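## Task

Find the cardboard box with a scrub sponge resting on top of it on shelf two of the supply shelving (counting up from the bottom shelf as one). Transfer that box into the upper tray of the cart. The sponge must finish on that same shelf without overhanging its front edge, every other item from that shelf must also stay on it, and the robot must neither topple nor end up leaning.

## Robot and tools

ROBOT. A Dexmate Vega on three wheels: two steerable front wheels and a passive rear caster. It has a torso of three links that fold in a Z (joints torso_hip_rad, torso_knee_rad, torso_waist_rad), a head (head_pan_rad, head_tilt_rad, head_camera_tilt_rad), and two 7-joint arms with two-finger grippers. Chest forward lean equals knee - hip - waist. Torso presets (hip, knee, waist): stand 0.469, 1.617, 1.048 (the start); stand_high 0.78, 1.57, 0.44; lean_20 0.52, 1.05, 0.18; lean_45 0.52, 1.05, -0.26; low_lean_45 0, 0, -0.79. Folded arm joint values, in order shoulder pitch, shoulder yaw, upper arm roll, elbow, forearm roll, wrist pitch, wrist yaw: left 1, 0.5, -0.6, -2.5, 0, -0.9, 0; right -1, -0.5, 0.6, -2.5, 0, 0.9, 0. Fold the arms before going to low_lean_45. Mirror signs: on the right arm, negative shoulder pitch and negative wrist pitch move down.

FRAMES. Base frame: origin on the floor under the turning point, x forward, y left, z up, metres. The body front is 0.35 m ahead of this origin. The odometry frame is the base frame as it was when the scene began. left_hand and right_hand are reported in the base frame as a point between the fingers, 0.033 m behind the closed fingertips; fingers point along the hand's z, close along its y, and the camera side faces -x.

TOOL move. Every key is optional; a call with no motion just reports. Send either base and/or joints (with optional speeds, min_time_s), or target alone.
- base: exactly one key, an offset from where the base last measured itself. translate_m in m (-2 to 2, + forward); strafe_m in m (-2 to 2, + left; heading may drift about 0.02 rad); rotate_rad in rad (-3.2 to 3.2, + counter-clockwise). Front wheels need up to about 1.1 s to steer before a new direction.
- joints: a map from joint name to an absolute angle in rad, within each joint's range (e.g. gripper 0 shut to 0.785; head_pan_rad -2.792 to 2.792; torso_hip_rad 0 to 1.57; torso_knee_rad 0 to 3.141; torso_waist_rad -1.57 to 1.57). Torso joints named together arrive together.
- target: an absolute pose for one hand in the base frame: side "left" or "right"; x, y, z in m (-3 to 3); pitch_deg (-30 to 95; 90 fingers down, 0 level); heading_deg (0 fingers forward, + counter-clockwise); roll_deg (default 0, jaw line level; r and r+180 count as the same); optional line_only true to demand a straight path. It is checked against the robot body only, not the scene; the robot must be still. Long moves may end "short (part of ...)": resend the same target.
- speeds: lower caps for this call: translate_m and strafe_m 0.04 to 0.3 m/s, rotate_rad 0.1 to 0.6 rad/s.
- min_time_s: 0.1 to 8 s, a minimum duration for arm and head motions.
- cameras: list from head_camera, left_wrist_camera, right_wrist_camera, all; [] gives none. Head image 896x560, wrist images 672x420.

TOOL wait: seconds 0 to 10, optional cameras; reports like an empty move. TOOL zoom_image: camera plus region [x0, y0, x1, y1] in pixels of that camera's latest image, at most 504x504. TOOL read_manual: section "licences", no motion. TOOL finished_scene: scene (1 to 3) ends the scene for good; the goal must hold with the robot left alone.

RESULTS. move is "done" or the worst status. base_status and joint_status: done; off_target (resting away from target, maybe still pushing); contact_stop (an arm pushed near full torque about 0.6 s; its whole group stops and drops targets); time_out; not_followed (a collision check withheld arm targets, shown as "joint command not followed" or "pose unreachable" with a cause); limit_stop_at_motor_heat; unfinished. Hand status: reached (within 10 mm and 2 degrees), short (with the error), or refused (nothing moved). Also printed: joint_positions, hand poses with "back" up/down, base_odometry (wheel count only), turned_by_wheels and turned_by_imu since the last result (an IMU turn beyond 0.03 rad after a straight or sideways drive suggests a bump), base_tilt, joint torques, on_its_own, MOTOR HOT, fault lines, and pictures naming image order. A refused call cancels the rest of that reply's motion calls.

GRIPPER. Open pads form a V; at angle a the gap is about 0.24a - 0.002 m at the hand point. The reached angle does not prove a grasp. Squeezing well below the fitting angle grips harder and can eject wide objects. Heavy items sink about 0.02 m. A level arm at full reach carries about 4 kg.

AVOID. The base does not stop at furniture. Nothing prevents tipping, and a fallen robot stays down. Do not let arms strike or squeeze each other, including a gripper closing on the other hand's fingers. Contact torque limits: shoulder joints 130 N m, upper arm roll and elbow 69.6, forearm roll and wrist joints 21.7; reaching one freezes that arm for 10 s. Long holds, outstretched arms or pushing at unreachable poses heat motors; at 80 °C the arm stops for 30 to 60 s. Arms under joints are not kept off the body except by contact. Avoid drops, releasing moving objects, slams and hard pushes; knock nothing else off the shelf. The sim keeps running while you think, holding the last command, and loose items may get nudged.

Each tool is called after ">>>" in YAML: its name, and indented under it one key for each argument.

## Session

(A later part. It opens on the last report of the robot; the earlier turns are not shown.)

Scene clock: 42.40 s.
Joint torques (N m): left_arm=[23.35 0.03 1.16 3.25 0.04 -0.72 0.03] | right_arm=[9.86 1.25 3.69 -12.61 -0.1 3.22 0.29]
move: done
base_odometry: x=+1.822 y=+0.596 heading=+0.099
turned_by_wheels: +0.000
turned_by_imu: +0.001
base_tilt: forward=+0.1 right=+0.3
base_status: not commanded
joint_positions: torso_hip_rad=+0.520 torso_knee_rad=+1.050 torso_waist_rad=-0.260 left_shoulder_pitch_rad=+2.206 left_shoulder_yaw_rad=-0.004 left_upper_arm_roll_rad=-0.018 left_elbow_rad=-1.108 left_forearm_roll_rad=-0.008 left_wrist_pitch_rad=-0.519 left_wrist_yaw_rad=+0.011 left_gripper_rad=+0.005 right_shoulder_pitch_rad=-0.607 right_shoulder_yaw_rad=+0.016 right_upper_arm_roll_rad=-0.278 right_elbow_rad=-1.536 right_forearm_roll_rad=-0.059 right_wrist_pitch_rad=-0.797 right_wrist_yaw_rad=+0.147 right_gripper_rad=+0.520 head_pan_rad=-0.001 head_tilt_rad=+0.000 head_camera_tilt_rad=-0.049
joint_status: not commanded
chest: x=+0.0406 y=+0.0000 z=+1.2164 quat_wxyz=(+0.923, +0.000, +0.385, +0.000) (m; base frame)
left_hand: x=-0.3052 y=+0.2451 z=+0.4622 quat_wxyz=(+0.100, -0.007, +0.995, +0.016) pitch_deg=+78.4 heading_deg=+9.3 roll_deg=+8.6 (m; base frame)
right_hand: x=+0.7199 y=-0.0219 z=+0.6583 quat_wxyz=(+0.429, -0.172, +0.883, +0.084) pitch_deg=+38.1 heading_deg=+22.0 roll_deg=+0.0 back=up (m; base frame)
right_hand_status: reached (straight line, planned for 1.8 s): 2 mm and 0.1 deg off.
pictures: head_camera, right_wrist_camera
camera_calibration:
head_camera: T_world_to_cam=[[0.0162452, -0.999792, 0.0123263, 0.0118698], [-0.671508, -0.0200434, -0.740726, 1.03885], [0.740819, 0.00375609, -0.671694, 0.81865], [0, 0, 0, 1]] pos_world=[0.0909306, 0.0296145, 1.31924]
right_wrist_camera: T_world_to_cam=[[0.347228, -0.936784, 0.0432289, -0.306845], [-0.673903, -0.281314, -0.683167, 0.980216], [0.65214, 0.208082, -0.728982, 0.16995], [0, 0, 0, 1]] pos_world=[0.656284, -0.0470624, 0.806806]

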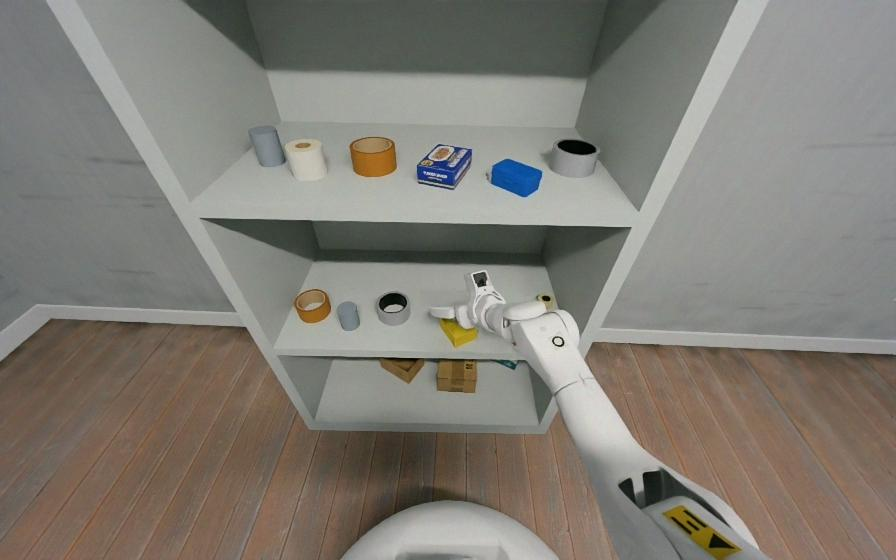

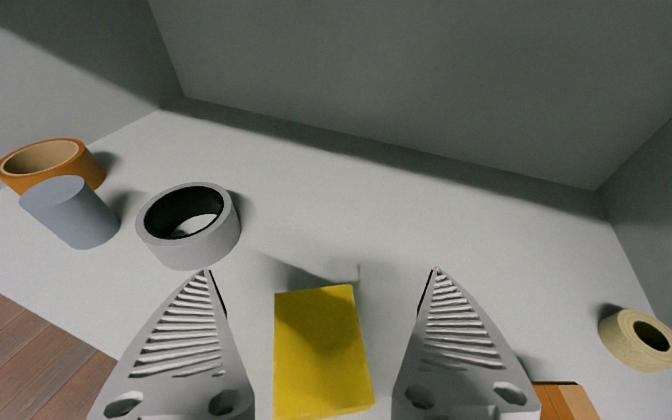

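>>> move:
  target: {"side":"right","x":0.70,"y":-0.205,"z":0.65,"pitch_deg":38,"heading_deg":23}
  cameras: ["right_wrist_camera","head_camera"]

>>> zoom_image:
  camera: "head_camera"
  region: [370, 240, 570, 380]

Scene clock: 45.70 s.
Joint torques (N m): left_arm=[23.39 0.65 0.92 2.14 -0.12 -1.31 0.06] | right_arm=[9.33 -4.12 6.68 -13.84 0.41 2.83 0.42]
move: done
base_odometry: x=+1.822 y=+0.596 heading=+0.099
turned_by_wheels: +0.000
turned_by_imu: +0.001
base_tilt: forward=+0.1 right=+0.2
base_status: not commanded
joint_positions: torso_hip_rad=+0.520 torso_knee_rad=+1.050 torso_waist_rad=-0.260 left_shoulder_pitch_rad=+2.206 left_shoulder_yaw_rad=-0.004 left_upper_arm_roll_rad=-0.018 left_elbow_rad=-1.108 left_forearm_roll_rad=-0.008 left_wrist_pitch_rad=-0.519 left_wrist_yaw_rad=+0.011 left_gripper_rad=+0.005 right_shoulder_pitch_rad=-0.712 right_shoulder_yaw_rad=-0.301 right_upper_arm_roll_rad=-0.063 right_elbow_rad=-1.602 right_forearm_roll_rad=+0.041 right_wrist_pitch_rad=-0.700 right_wrist_yaw_rad=+0.437 right_gripper_rad=+0.520 head_pan_rad=-0.001 head_tilt_rad=+0.000 head_camera_tilt_rad=-0.049
joint_status: not commanded
chest: x=+0.0406 y=+0.0000 z=+1.2164 quat_wxyz=(+0.923, +0.000, +0.385, +0.000) (m; base frame)
left_hand: x=-0.3052 y=+0.2451 z=+0.4622 quat_wxyz=(+0.100, -0.007, +0.995, +0.016) pitch_deg=+78.4 heading_deg=+9.3 roll_deg=+8.6 (m; base frame)
right_hand: x=+0.7002 y=-0.2018 z=+0.6492 quat_wxyz=(+0.429, -0.179, +0.881, +0.087) pitch_deg=+38.1 heading_deg=+23.0 roll_deg=+0.1 back=up (m; base frame)
right_hand_status: reached (straight line, planned for 1.3 s): 3 mm and 0.1 deg off.
pictures: head_camera, right_wrist_camera
camera_calibration:
head_camera: T_world_to_cam=[[0.0162452, -0.999792, 0.0123263, 0.0118698], [-0.671508, -0.0200434, -0.740726, 1.03885], [0.740819, 0.00375609, -0.671694, 0.81865], [0, 0, 0, 1]] pos_world=[0.0909306, 0.0296145, 1.31924]
right_wrist_camera: T_world_to_cam=[[0.362664, -0.93095, 0.0425029, -0.4773], [-0.668875, -0.291784, -0.683717, 0.904763], [0.648908, 0.21953, -0.728509, 0.217866], [0, 0, 0, 1]] pos_world=[0.636898, -0.228175, 0.797605]

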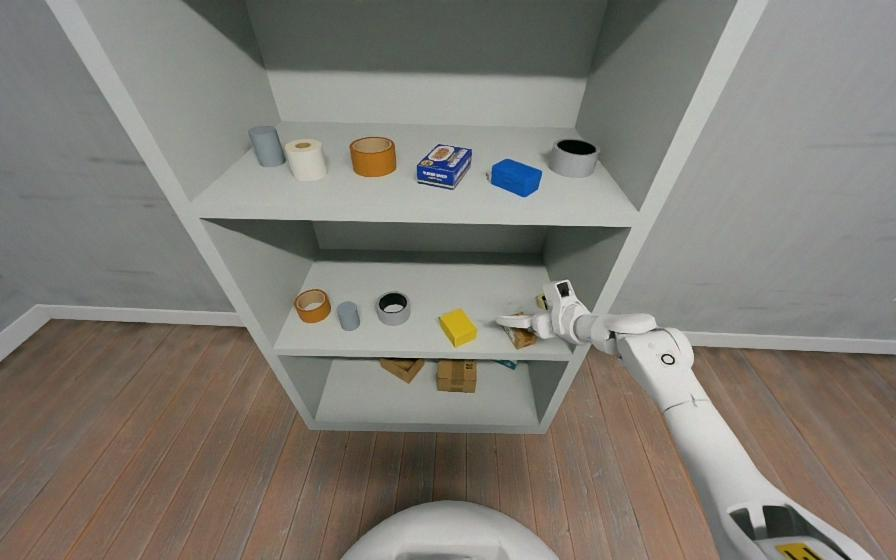

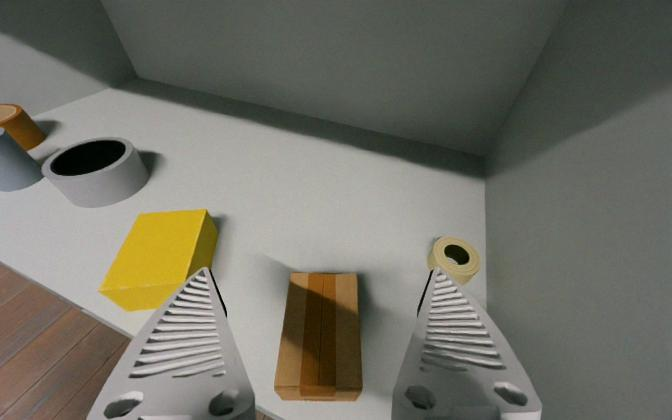

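Scaled by 2.520 from the camera's 896x560 image, which has a finer 960x600 frame.

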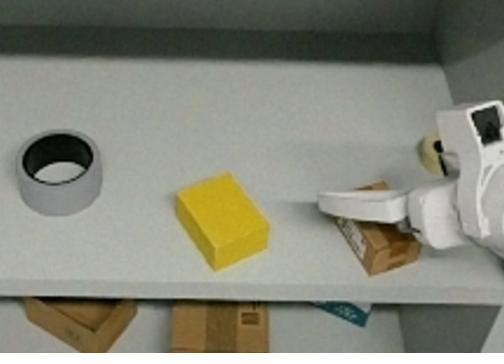

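>>> move:
  target: {"side":"right","x":0.715,"y":-0.196,"z":0.564,"pitch_deg":38,"heading_deg":23}
  cameras: ["right_wrist_camera"]

>>> move:
  joints: {"right_gripper_rad":0.19}
  cameras: ["right_wrist_camera"]

>>> move:
  target: {"side":"right","x":0.715,"y":-0.196,"z":0.65,"pitch_deg":38,"heading_deg":23}
  cameras: ["right_wrist_camera","head_camera"]

Scene clock: 49.60 s.
Joint torques (N m): left_arm=[22.95 1.5 0.85 3.29 -0.14 -0.93 0.05] | right_arm=[20.78 -2.09 1.3 -7.3 0.22 2.78 -0.28]
move: done
base_odometry: x=+1.822 y=+0.596 heading=+0.099
turned_by_wheels: +0.000
turned_by_imu: +0.001
base_tilt: forward=+0.1 right=+0.3
base_status: not commanded
joint_positions: torso_hip_rad=+0.520 torso_knee_rad=+1.050 torso_waist_rad=-0.260 left_shoulder_pitch_rad=+2.206 left_shoulder_yaw_rad=-0.004 left_upper_arm_roll_rad=-0.018 left_elbow_rad=-1.108 left_forearm_roll_rad=-0.008 left_wrist_pitch_rad=-0.519 left_wrist_yaw_rad=+0.011 left_gripper_rad=+0.005 right_shoulder_pitch_rad=-0.592 right_shoulder_yaw_rad=-0.241 right_upper_arm_roll_rad=-0.123 right_elbow_rad=-1.133 right_forearm_roll_rad=+0.014 right_wrist_pitch_rad=-0.350 right_wrist_yaw_rad=+0.406 right_gripper_rad=+0.520 head_pan_rad=-0.001 head_tilt_rad=+0.000 head_camera_tilt_rad=-0.049
joint_status: not commanded
chest: x=+0.0406 y=+0.0000 z=+1.2164 quat_wxyz=(+0.923, +0.000, +0.385, +0.000) (m; base frame)
left_hand: x=-0.3052 y=+0.2451 z=+0.4622 quat_wxyz=(+0.100, -0.007, +0.995, +0.016) pitch_deg=+78.4 heading_deg=+9.3 roll_deg=+8.6 (m; base frame)
right_hand: x=+0.7146 y=-0.1962 z=+0.5646 quat_wxyz=(+0.429, -0.179, +0.881, +0.087) pitch_deg=+38.0 heading_deg=+23.0 roll_deg=+0.0 back=up (m; base frame)
right_hand_status: reached (straight line, planned for 1.8 s): 1 mm and 0.0 deg off.
pictures: right_wrist_camera
camera_calibration:
right_wrist_camera: T_world_to_cam=[[0.363057, -0.930779, 0.0428836, -0.474203], [-0.668279, -0.292187, -0.684128, 0.858001], [0.649302, 0.219719, -0.7281, 0.145154], [0, 0, 0, 1]] pos_world=[0.651298, -0.222575, 0.713005]

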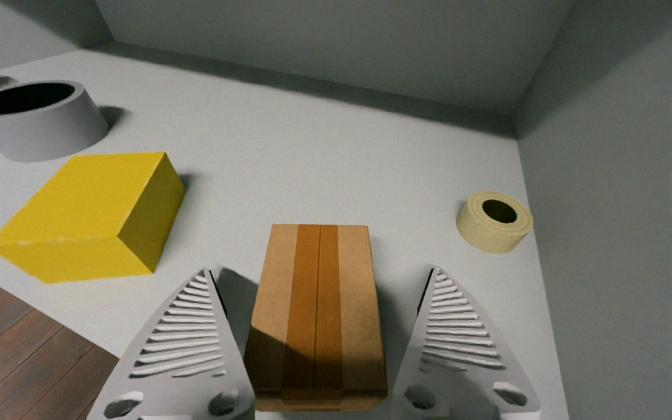

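Scene clock: 50.50 s.
Joint torques (N m): left_arm=[22.95 0.36 0.81 3.82 -0.19 -1.04 0.12] | right_arm=[5.97 0.94 -3.16 4.88 -0.97 -2.78 -0.46]
move: done
base_odometry: x=+1.822 y=+0.596 heading=+0.099
turned_by_wheels: +0.000
turned_by_imu: +0.000
base_tilt: forward=+0.2 right=+0.3
base_status: not commanded
joint_positions: torso_hip_rad=+0.520 torso_knee_rad=+1.050 torso_waist_rad=-0.260 left_shoulder_pitch_rad=+2.206 left_shoulder_yaw_rad=-0.004 left_upper_arm_roll_rad=-0.018 left_elbow_rad=-1.108 left_forearm_roll_rad=-0.008 left_wrist_pitch_rad=-0.519 left_wrist_yaw_rad=+0.011 left_gripper_rad=+0.005 right_shoulder_pitch_rad=-0.590 right_shoulder_yaw_rad=-0.241 right_upper_arm_roll_rad=-0.123 right_elbow_rad=-1.129 right_forearm_roll_rad=+0.014 right_wrist_pitch_rad=-0.345 right_wrist_yaw_rad=+0.405 right_gripper_rad=+0.191 head_pan_rad=-0.001 head_tilt_rad=+0.000 head_camera_tilt_rad=-0.049
joint_status: all done
chest: x=+0.0403 y=+0.0000 z=+1.2165 quat_wxyz=(+0.923, +0.000, +0.385, +0.000) (m; base frame)
left_hand: x=-0.3051 y=+0.2451 z=+0.4622 quat_wxyz=(+0.100, -0.007, +0.995, +0.016) pitch_deg=+78.3 heading_deg=+9.3 roll_deg=+8.5 (m; base frame)
right_hand: x=+0.7158 y=-0.1961 z=+0.5658 quat_wxyz=(+0.431, -0.179, +0.880, +0.087) pitch_deg=+37.8 heading_deg=+23.0 roll_deg=+0.0 back=up (m; base frame)
pictures: right_wrist_camera
camera_calibration:
right_wrist_camera: T_world_to_cam=[[0.362951, -0.930782, 0.0437328, -0.474907], [-0.665774, -0.291878, -0.686696, 0.85938], [0.651929, 0.220121, -0.725628, 0.142083], [0, 0, 0, 1]] pos_world=[0.651893, -0.222476, 0.714002]

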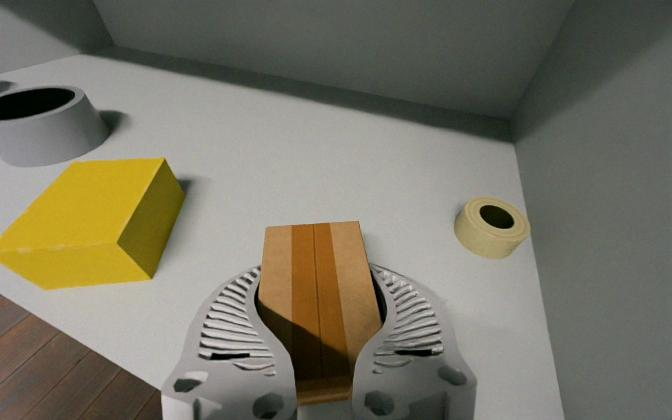

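Scene clock: 53.67 s.
Joint torques (N m): left_arm=[23.9 0.47 0.86 3.53 -0.08 -0.75 0.05] | right_arm=[9.47 -4.19 6.43 -13.56 0.52 1.83 0.14]
move: done
base_odometry: x=+1.822 y=+0.596 heading=+0.099
turned_by_wheels: +0.000
turned_by_imu: +0.001
base_tilt: forward=+0.2 right=+0.3
base_status: not commanded
joint_positions: torso_hip_rad=+0.520 torso_knee_rad=+1.050 torso_waist_rad=-0.260 left_shoulder_pitch_rad=+2.206 left_shoulder_yaw_rad=-0.004 left_upper_arm_roll_rad=-0.018 left_elbow_rad=-1.108 left_forearm_roll_rad=-0.008 left_wrist_pitch_rad=-0.519 left_wrist_yaw_rad=+0.011 left_gripper_rad=+0.005 right_shoulder_pitch_rad=-0.662 right_shoulder_yaw_rad=-0.287 right_upper_arm_roll_rad=-0.083 right_elbow_rad=-1.539 right_forearm_roll_rad=+0.034 right_wrist_pitch_rad=-0.685 right_wrist_yaw_rad=+0.432 right_gripper_rad=+0.190 head_pan_rad=-0.001 head_tilt_rad=+0.000 head_camera_tilt_rad=-0.049
joint_status: not commanded
chest: x=+0.0406 y=+0.0000 z=+1.2164 quat_wxyz=(+0.923, +0.000, +0.385, +0.000) (m; base frame)
left_hand: x=-0.3052 y=+0.2451 z=+0.4622 quat_wxyz=(+0.100, -0.007, +0.995, +0.016) pitch_deg=+78.4 heading_deg=+9.3 roll_deg=+8.6 (m; base frame)
right_hand: x=+0.7149 y=-0.1960 z=+0.6479 quat_wxyz=(+0.429, -0.179, +0.881, +0.087) pitch_deg=+38.1 heading_deg=+23.0 roll_deg=+0.0 back=up (m; base frame)
right_hand_status: reached (straight line, planned for 1.6 s): 2 mm and 0.1 deg off.
pictures: head_camera, right_wrist_camera
camera_calibration:
head_camera: T_world_to_cam=[[0.0162452, -0.999792, 0.0123263, 0.0118698], [-0.671508, -0.0200434, -0.740726, 1.03885], [0.740819, 0.00375609, -0.671694, 0.81865], [0, 0, 0, 1]] pos_world=[0.0909306, 0.0296145, 1.31924]
right_wrist_camera: T_world_to_cam=[[0.363296, -0.93069, 0.0427974, -0.477709], [-0.668715, -0.292468, -0.683581, 0.915131], [0.648719, 0.219723, -0.728619, 0.206272], [0, 0, 0, 1]] pos_world=[0.651699, -0.222275, 0.796305]

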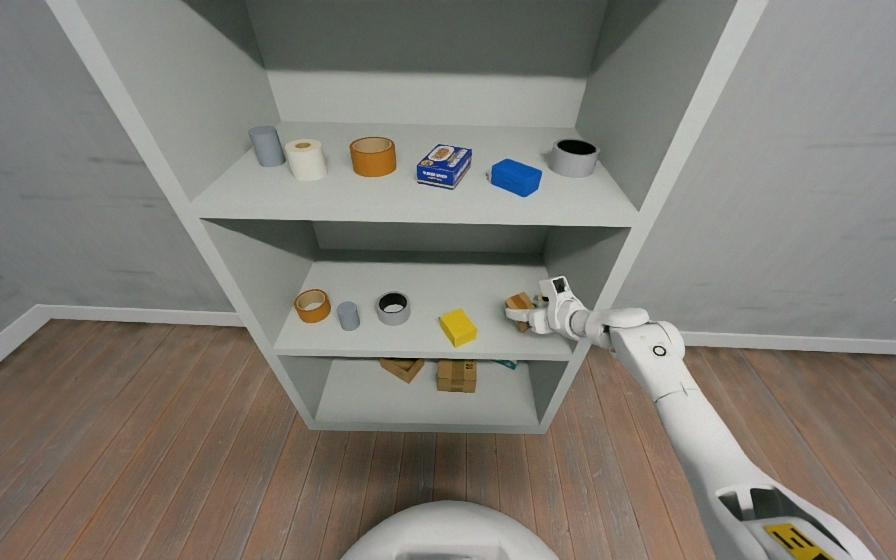

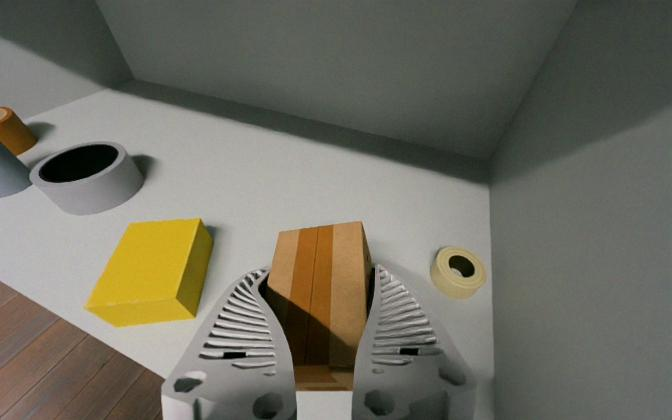

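>>> move:
  base: {"translate_m": -2.0}
  joints: {"right_shoulder_pitch_rad":-0.174,"right_shoulder_yaw_rad":-0.08,"right_upper_arm_roll_rad":-0.05,"right_elbow_rad":-1.574,"right_forearm_roll_rad":0.02,"right_wrist_pitch_rad":-1.273,"right_wrist_yaw_rad":0.2,"head_camera_tilt_rad":-0.1}
  min_time_s: 6
  cameras: ["head_camera"]

>>> move:
  base: {"rotate_rad": -1.719}
  cameras: ["head_camera","right_wrist_camera"]

Scene clock: 63.90 s.
Joint torques (N m): left_arm=[22.83 -0.38 1.01 3.14 -0.16 -0.36 0.23] | right_arm=[27.17 -0.98 3.69 -14.54 0.02 2.82 -0.41]
move: done
base_odometry: x=-0.169 y=+0.404 heading=+0.098
turned_by_wheels: -0.001
turned_by_imu: +0.011
base_tilt: forward=+0.2 right=+0.3
base_status: done
joint_positions: torso_hip_rad=+0.520 torso_knee_rad=+1.050 torso_waist_rad=-0.260 left_shoulder_pitch_rad=+2.206 left_shoulder_yaw_rad=-0.004 left_upper_arm_roll_rad=-0.018 left_elbow_rad=-1.108 left_forearm_roll_rad=-0.008 left_wrist_pitch_rad=-0.519 left_wrist_yaw_rad=+0.011 left_gripper_rad=+0.005 right_shoulder_pitch_rad=-0.175 right_shoulder_yaw_rad=-0.080 right_upper_arm_roll_rad=-0.050 right_elbow_rad=-1.573 right_forearm_roll_rad=+0.020 right_wrist_pitch_rad=-1.273 right_wrist_yaw_rad=+0.200 right_gripper_rad=+0.190 head_pan_rad=-0.001 head_tilt_rad=+0.000 head_camera_tilt_rad=-0.099
joint_status: all done
chest: x=+0.0408 y=+0.0000 z=+1.2164 quat_wxyz=(+0.923, +0.000, +0.385, +0.000) (m; base frame)
left_hand: x=-0.3052 y=+0.2451 z=+0.4623 quat_wxyz=(+0.100, -0.007, +0.995, +0.016) pitch_deg=+78.4 heading_deg=+9.3 roll_deg=+8.6 (m; base frame)
right_hand: x=+0.8340 y=-0.1869 z=+0.8573 quat_wxyz=(+0.432, -0.064, +0.898, +0.056) pitch_deg=+38.3 heading_deg=+11.5 roll_deg=+3.4 back=up (m; base frame)
pictures: head_camera
camera_calibration:
head_camera: T_world_to_cam=[[0.0156123, -0.999792, 0.0131191, 0.010849], [-0.633844, -0.0200436, -0.773201, 1.08029], [0.773303, 0.003756, -0.634025, 0.768169], [0, 0, 0, 1]] pos_world=[0.0905416, 0.0296145, 1.32218]

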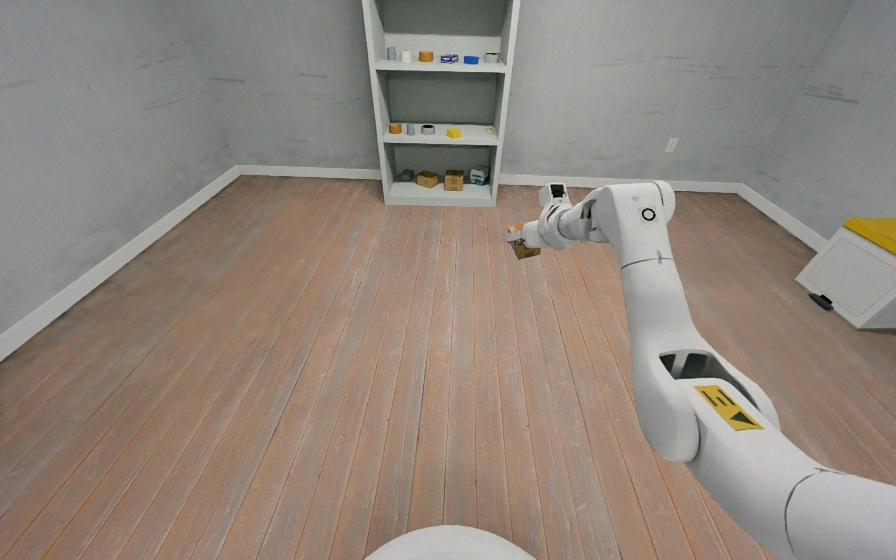

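Scene clock: 68.33 s.
Joint torques (N m): left_arm=[22.91 1.21 0.88 3.14 -0.08 -0.46 0.11] | right_arm=[28.42 0.22 4.06 -11.35 0.15 3.16 -0.04]
move: done
base_odometry: x=-0.170 y=+0.404 heading=-1.620
turned_by_wheels: -1.718
turned_by_imu: -1.671
base_tilt: forward=+0.1 right=+0.3
base_status: done
joint_positions: torso_hip_rad=+0.520 torso_knee_rad=+1.050 torso_waist_rad=-0.260 left_shoulder_pitch_rad=+2.206 left_shoulder_yaw_rad=-0.004 left_upper_arm_roll_rad=-0.018 left_elbow_rad=-1.108 left_forearm_roll_rad=-0.008 left_wrist_pitch_rad=-0.519 left_wrist_yaw_rad=+0.011 left_gripper_rad=+0.005 right_shoulder_pitch_rad=-0.174 right_shoulder_yaw_rad=-0.080 right_upper_arm_roll_rad=-0.050 right_elbow_rad=-1.573 right_forearm_roll_rad=+0.020 right_wrist_pitch_rad=-1.273 right_wrist_yaw_rad=+0.200 right_gripper_rad=+0.190 head_pan_rad=-0.001 head_tilt_rad=+0.000 head_camera_tilt_rad=-0.099
joint_status: not commanded
chest: x=+0.0408 y=+0.0000 z=+1.2164 quat_wxyz=(+0.923, +0.000, +0.385, +0.000) (m; base frame)
left_hand: x=-0.3052 y=+0.2451 z=+0.4623 quat_wxyz=(+0.100, -0.007, +0.995, +0.016) pitch_deg=+78.4 heading_deg=+9.3 roll_deg=+8.6 (m; base frame)
right_hand: x=+0.8340 y=-0.1869 z=+0.8574 quat_wxyz=(+0.432, -0.064, +0.898, +0.056) pitch_deg=+38.3 heading_deg=+11.5 roll_deg=+3.4 back=up (m; base frame)
pictures: head_camera, right_wrist_camera
camera_calibration:
head_camera: T_world_to_cam=[[0.0156123, -0.999792, 0.0131191, 0.010849], [-0.633844, -0.0200436, -0.773201, 1.08029], [0.773303, 0.003756, -0.634025, 0.768169], [0, 0, 0, 1]] pos_world=[0.0905416, 0.0296145, 1.32218]
right_wrist_camera: T_world_to_cam=[[0.134689, -0.990884, -0.00289346, -0.302938], [-0.727405, -0.0968909, -0.679334, 1.22249], [0.67286, 0.0936033, -0.733824, 0.240496], [0, 0, 0, 1]] pos_world=[0.768228, -0.204239, 1.00608]

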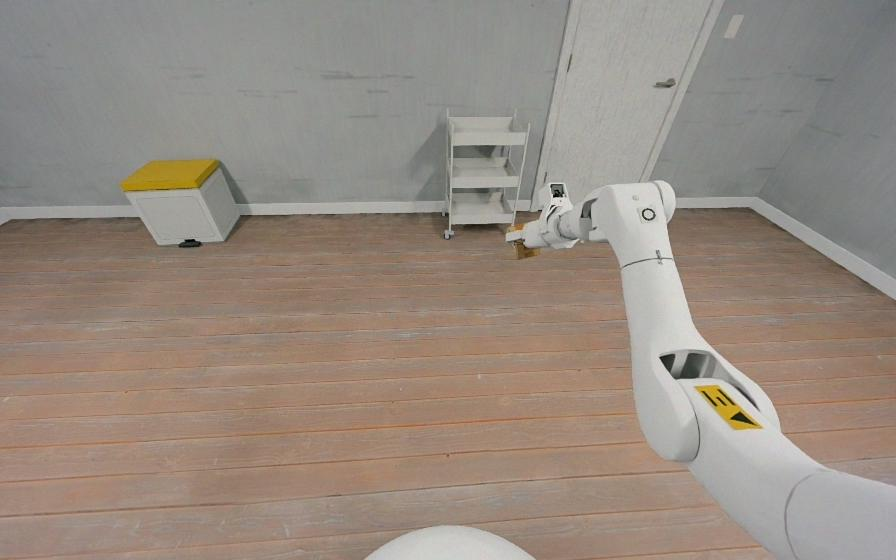

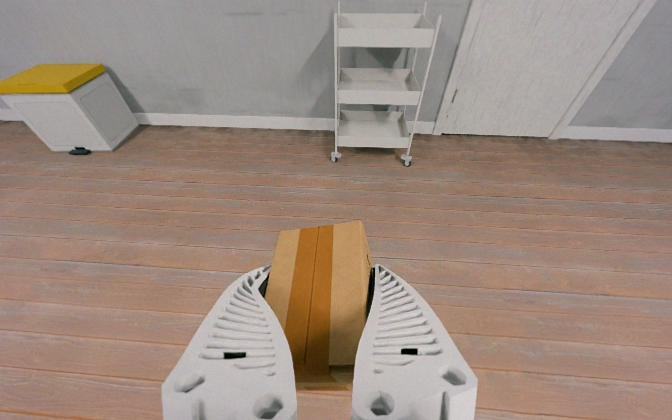

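>>> move:
  base: {"translate_m": 1.5}
  joints: {"head_camera_tilt_rad":0}
  cameras: ["head_camera","right_wrist_camera"]

Scene clock: 75.83 s.
Joint torques (N m): left_arm=[24.28 0.36 0.94 3.29 -0.06 -1.21 0.24] | right_arm=[25.51 1.2 3.74 -12.03 0.04 2.73 -0.15]
move: done
base_odometry: x=-0.247 y=-1.094 heading=-1.620
turned_by_wheels: -0.001
turned_by_imu: -0.007
base_tilt: forward=+0.1 right=+0.3
base_status: done
joint_positions: torso_hip_rad=+0.520 torso_knee_rad=+1.050 torso_waist_rad=-0.260 left_shoulder_pitch_rad=+2.206 left_shoulder_yaw_rad=-0.004 left_upper_arm_roll_rad=-0.018 left_elbow_rad=-1.108 left_forearm_roll_rad=-0.008 left_wrist_pitch_rad=-0.519 left_wrist_yaw_rad=+0.011 left_gripper_rad=+0.005 right_shoulder_pitch_rad=-0.174 right_shoulder_yaw_rad=-0.080 right_upper_arm_roll_rad=-0.050 right_elbow_rad=-1.573 right_forearm_roll_rad=+0.020 right_wrist_pitch_rad=-1.273 right_wrist_yaw_rad=+0.200 right_gripper_rad=+0.190 head_pan_rad=-0.001 head_tilt_rad=+0.000 head_camera_tilt_rad=-0.001
joint_status: all done
chest: x=+0.0408 y=+0.0000 z=+1.2163 quat_wxyz=(+0.923, +0.000, +0.385, +0.000) (m; base frame)
left_hand: x=-0.3052 y=+0.2451 z=+0.4623 quat_wxyz=(+0.100, -0.007, +0.995, +0.016) pitch_deg=+78.4 heading_deg=+9.3 roll_deg=+8.6 (m; base frame)
right_hand: x=+0.8341 y=-0.1869 z=+0.8573 quat_wxyz=(+0.432, -0.064, +0.898, +0.056) pitch_deg=+38.3 heading_deg=+11.5 roll_deg=+3.4 back=up (m; base frame)
pictures: head_camera, right_wrist_camera
camera_calibration:
head_camera: T_world_to_cam=[[0.0168301, -0.999792, 0.0115169, 0.0129082], [-0.706943, -0.0200444, -0.706986, 0.995906], [0.70707, 0.00375686, -0.707134, 0.865983], [0, 0, 0, 1]] pos_world=[0.0915213, 0.0296145, 1.31631]
right_wrist_camera: T_world_to_cam=[[0.134688, -0.990884, -0.00291247, -0.302932], [-0.727455, -0.0968844, -0.679281, 1.22255], [0.672806, 0.0936098, -0.733872, 0.240521], [0, 0, 0, 1]] pos_world=[0.768328, -0.204239, 1.00608]

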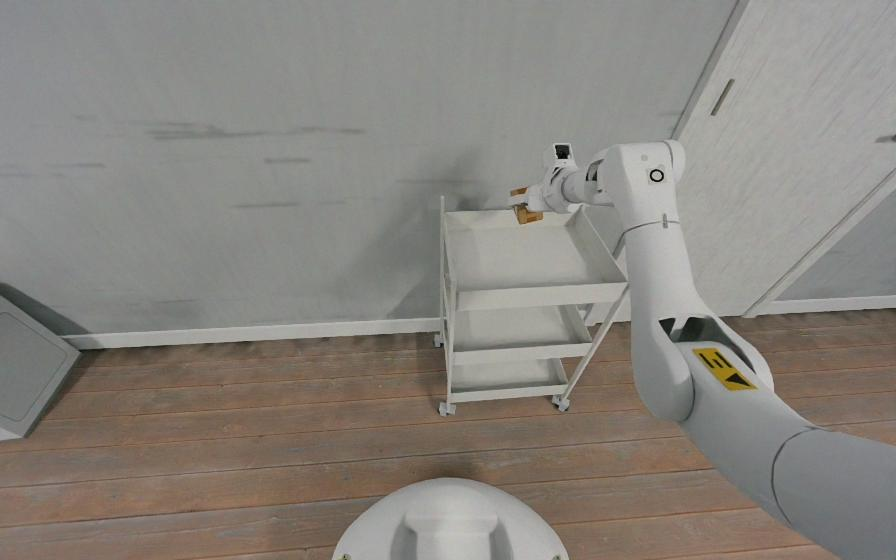

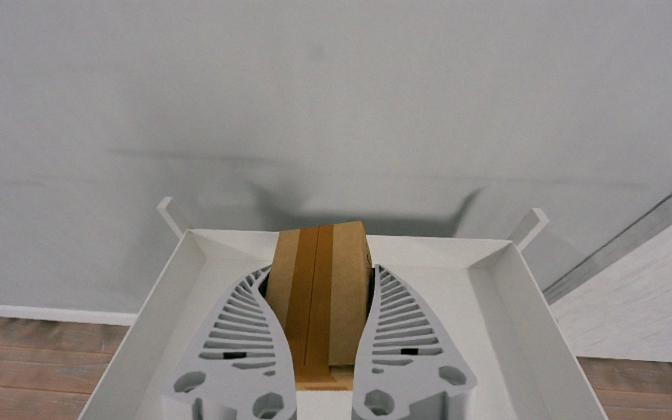

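>>> move:
  target: {"side":"right","x":0.834,"y":-0.19,"z":0.697,"pitch_deg":42,"heading_deg":11}
  cameras: ["head_camera","right_wrist_camera"]

>>> zoom_image:
  camera: "head_camera"
  region: [430, 170, 650, 330]

Scene clock: 79.67 s.
Joint torques (N m): left_arm=[23.74 -0.07 1.06 2.3 -0.13 -1 0.11] | right_arm=[0.6 4.49 -4.71 9.63 0.34 -5.42 1.05]
move: done
base_odometry: x=-0.247 y=-1.094 heading=-1.621
turned_by_wheels: +0.000
turned_by_imu: +0.001
base_tilt: forward=+0.1 right=+0.2
base_status: not commanded
joint_positions: torso_hip_rad=+0.520 torso_knee_rad=+1.050 torso_waist_rad=-0.260 left_shoulder_pitch_rad=+2.206 left_shoulder_yaw_rad=-0.004 left_upper_arm_roll_rad=-0.018 left_elbow_rad=-1.108 left_forearm_roll_rad=-0.008 left_wrist_pitch_rad=-0.519 left_wrist_yaw_rad=+0.011 left_gripper_rad=+0.005 right_shoulder_pitch_rad=-0.227 right_shoulder_yaw_rad=-0.086 right_upper_arm_roll_rad=-0.105 right_elbow_rad=-1.150 right_forearm_roll_rad=-0.002 right_wrist_pitch_rad=-0.844 right_wrist_yaw_rad=+0.196 right_gripper_rad=+0.190 head_pan_rad=-0.001 head_tilt_rad=+0.000 head_camera_tilt_rad=-0.001
joint_status: not commanded
chest: x=+0.0400 y=+0.0000 z=+1.2166 quat_wxyz=(+0.923, +0.000, +0.384, +0.000) (m; base frame)
left_hand: x=-0.3050 y=+0.2451 z=+0.4621 quat_wxyz=(+0.101, -0.007, +0.995, +0.016) pitch_deg=+78.3 heading_deg=+9.3 roll_deg=+8.5 back=up (m; base frame)
right_hand: x=+0.8355 y=-0.1904 z=+0.7021 quat_wxyz=(+0.408, -0.087, +0.908, +0.039) pitch_deg=+41.6 heading_deg=+10.9 roll_deg=+0.0 back=up (m; base frame)
right_hand_status: reached (straight line, planned for 1.8 s): 5 mm and 0.4 deg off.
pictures: head_camera, right_wrist_camera
camera_calibration:
head_camera: T_world_to_cam=[[0.0168133, -0.999792, 0.0115396, 0.0128932], [-0.705993, -0.0200435, -0.707935, 0.996578], [0.708019, 0.00375589, -0.706184, 0.865562], [0, 0, 0, 1]] pos_world=[0.090527, 0.0296145, 1.31661]
right_wrist_camera: T_world_to_cam=[[0.163678, -0.985463, 0.0455164, -0.364196], [-0.755266, -0.154859, -0.636862, 1.10019], [0.634652, 0.0698631, -0.769633, 0.178424], [0, 0, 0, 1]] pos_world=[0.777307, -0.200994, 0.854565]

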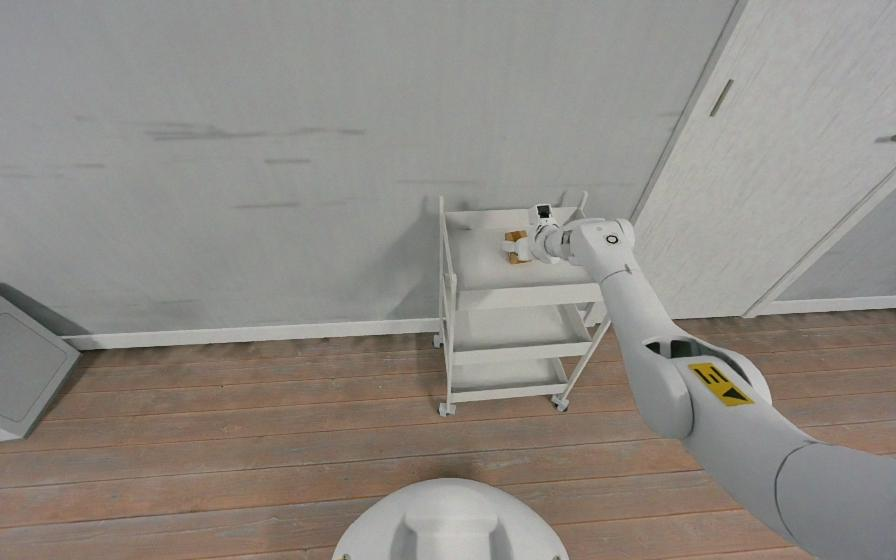

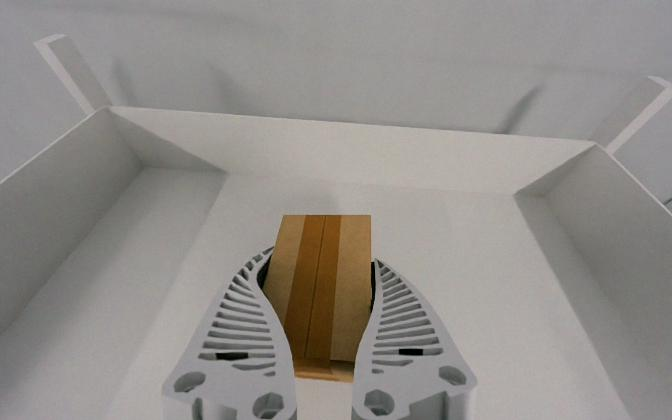

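Scaled by 2.291 from the camera's 896x560 image, which has a finer 960x600 frame.

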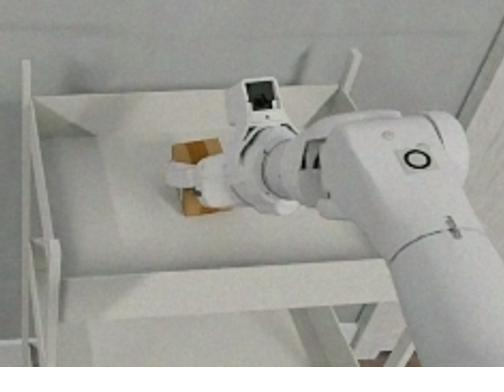

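>>> move:
  joints: {"right_gripper_rad":0.45}
  cameras: ["head_camera","right_wrist_camera"]

>>> move:
  target: {"side":"right","x":0.834,"y":-0.19,"z":0.79,"pitch_deg":42,"heading_deg":11}
  cameras: ["head_camera","right_wrist_camera"]

Scene clock: 80.63 s.
Joint torques (N m): left_arm=[23.84 0.51 1.02 2.77 -0.27 -0.54 0.02] | right_arm=[15.83 0.72 -0.58 -8.23 -0.22 1.95 -0.15]
move: done
base_odometry: x=-0.247 y=-1.094 heading=-1.620
turned_by_wheels: +0.000
turned_by_imu: +0.001
base_tilt: forward=+0.2 right=+0.4
base_status: not commanded
joint_positions: torso_hip_rad=+0.520 torso_knee_rad=+1.050 torso_waist_rad=-0.260 left_shoulder_pitch_rad=+2.206 left_shoulder_yaw_rad=-0.004 left_upper_arm_roll_rad=-0.018 left_elbow_rad=-1.108 left_forearm_roll_rad=-0.008 left_wrist_pitch_rad=-0.519 left_wrist_yaw_rad=+0.011 left_gripper_rad=+0.005 right_shoulder_pitch_rad=-0.227 right_shoulder_yaw_rad=-0.086 right_upper_arm_roll_rad=-0.106 right_elbow_rad=-1.143 right_forearm_roll_rad=-0.002 right_wrist_pitch_rad=-0.842 right_wrist_yaw_rad=+0.196 right_gripper_rad=+0.450 head_pan_rad=-0.001 head_tilt_rad=+0.000 head_camera_tilt_rad=-0.001
joint_status: all done
chest: x=+0.0406 y=+0.0000 z=+1.2164 quat_wxyz=(+0.923, +0.000, +0.385, +0.000) (m; base frame)
left_hand: x=-0.3051 y=+0.2451 z=+0.4622 quat_wxyz=(+0.100, -0.007, +0.995, +0.016) pitch_deg=+78.4 heading_deg=+9.3 roll_deg=+8.6 (m; base frame)
right_hand: x=+0.8339 y=-0.1901 z=+0.6976 quat_wxyz=(+0.405, -0.087, +0.909, +0.039) pitch_deg=+42.0 heading_deg=+11.0 roll_deg=+0.0 back=up (m; base frame)
pictures: head_camera, right_wrist_camera
camera_calibration:
head_camera: T_world_to_cam=[[0.0168247, -0.999792, 0.0115227, 0.0129049], [-0.706694, -0.0200434, -0.707235, 0.996071], [0.707319, 0.003756, -0.706884, 0.865914], [0, 0, 0, 1]] pos_world=[0.0912228, 0.0296145, 1.31641]
right_wrist_camera: T_world_to_cam=[[0.164542, -0.985347, 0.0449053, -0.363725], [-0.758977, -0.155555, -0.632263, 1.09587], [0.629984, 0.0699515, -0.773451, 0.182504], [0, 0, 0, 1]] pos_world=[0.776615, -0.200694, 0.85037]

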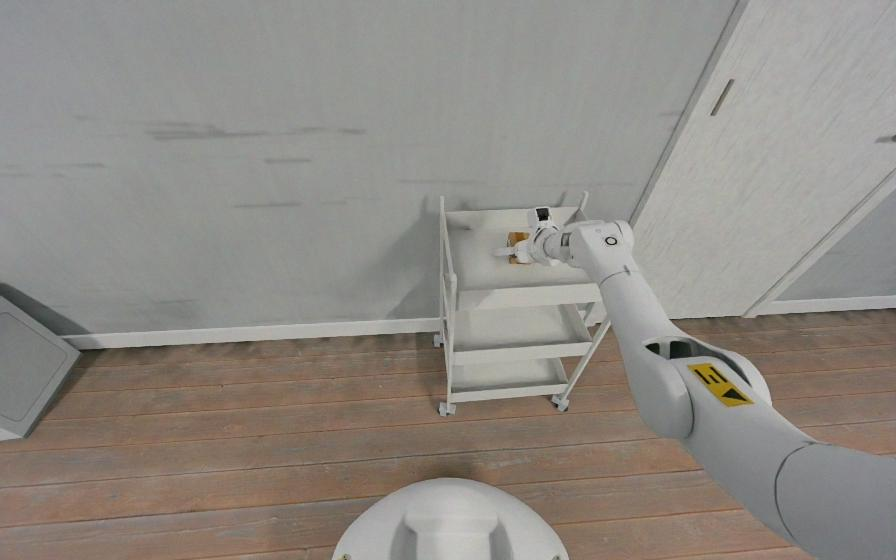

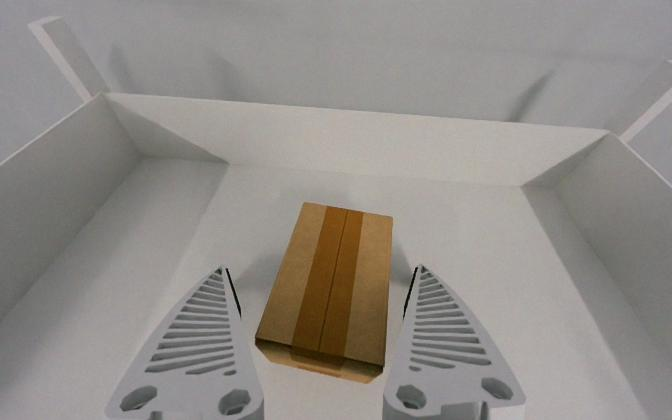

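Scene clock: 83.40 s.
Joint torques (N m): left_arm=[23.77 0.26 0.77 2.98 -0.13 -0.87 0.09] | right_arm=[26.56 -2.92 3.53 -13.64 0.3 2.84 0.38]
move: done
base_odometry: x=-0.247 y=-1.094 heading=-1.620
turned_by_wheels: +0.000
turned_by_imu: +0.001
base_tilt: forward=+0.1 right=+0.3
base_status: not commanded
joint_positions: torso_hip_rad=+0.520 torso_knee_rad=+1.050 torso_waist_rad=-0.260 left_shoulder_pitch_rad=+2.206 left_shoulder_yaw_rad=-0.004 left_upper_arm_roll_rad=-0.018 left_elbow_rad=-1.108 left_forearm_roll_rad=-0.008 left_wrist_pitch_rad=-0.519 left_wrist_yaw_rad=+0.011 left_gripper_rad=+0.005 right_shoulder_pitch_rad=-0.183 right_shoulder_yaw_rad=-0.104 right_upper_arm_roll_rad=-0.105 right_elbow_rad=-1.397 right_forearm_roll_rad=-0.001 right_wrist_pitch_rad=-1.140 right_wrist_yaw_rad=+0.219 right_gripper_rad=+0.450 head_pan_rad=-0.001 head_tilt_rad=+0.000 head_camera_tilt_rad=-0.001
joint_status: not commanded
chest: x=+0.0406 y=+0.0000 z=+1.2164 quat_wxyz=(+0.923, +0.000, +0.385, +0.000) (m; base frame)
left_hand: x=-0.3052 y=+0.2451 z=+0.4622 quat_wxyz=(+0.100, -0.007, +0.995, +0.016) pitch_deg=+78.4 heading_deg=+9.3 roll_deg=+8.6 (m; base frame)
right_hand: x=+0.8338 y=-0.1900 z=+0.7875 quat_wxyz=(+0.404, -0.088, +0.910, +0.039) pitch_deg=+42.1 heading_deg=+11.0 roll_deg=+0.0 back=up (m; base frame)
right_hand_status: reached (straight line, planned for 1.3 s): 3 mm and 0.1 deg off.
pictures: head_camera, right_wrist_camera
camera_calibration:
head_camera: T_world_to_cam=[[0.0168269, -0.999792, 0.0115217, 0.0129055], [-0.706743, -0.0200444, -0.707186, 0.99601], [0.70727, 0.00375683, -0.706934, 0.865842], [0, 0, 0, 1]] pos_world=[0.0913225, 0.0296145, 1.31631]
right_wrist_camera: T_world_to_cam=[[0.164873, -0.985282, 0.0451295, -0.368139], [-0.759902, -0.156062, -0.631026, 1.15232], [0.628782, 0.0697453, -0.774448, 0.253874], [0, 0, 0, 1]] pos_world=[0.776717, -0.200593, 0.940371]

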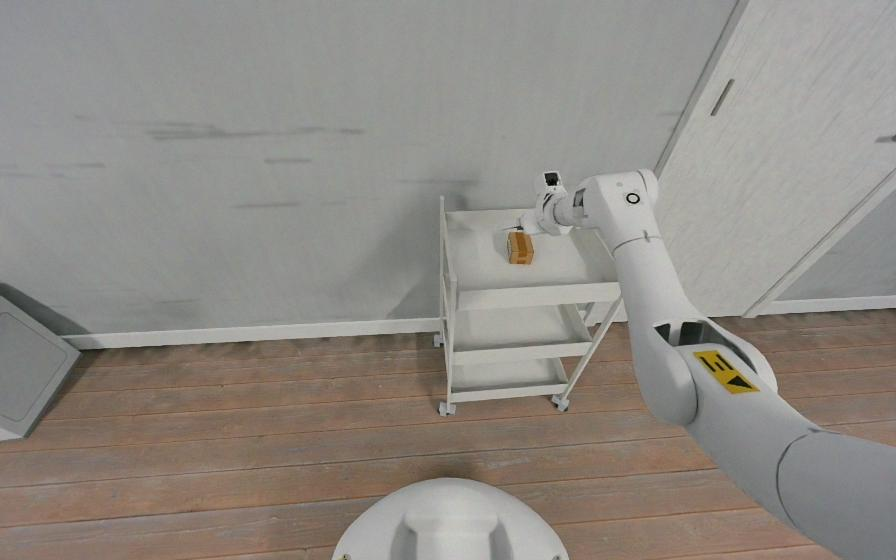

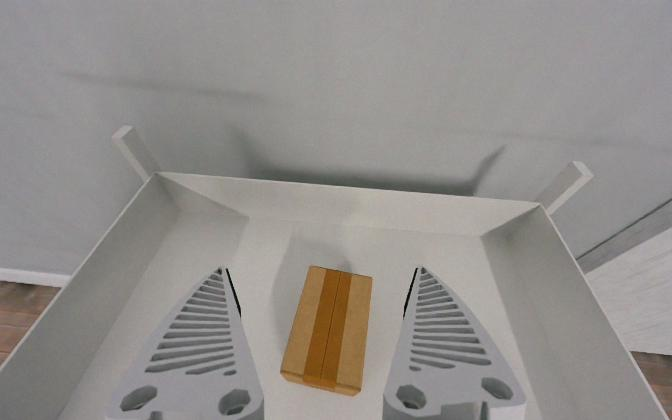

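>>> finished_scene:
  scene: 2

The scene is finished: the task was done.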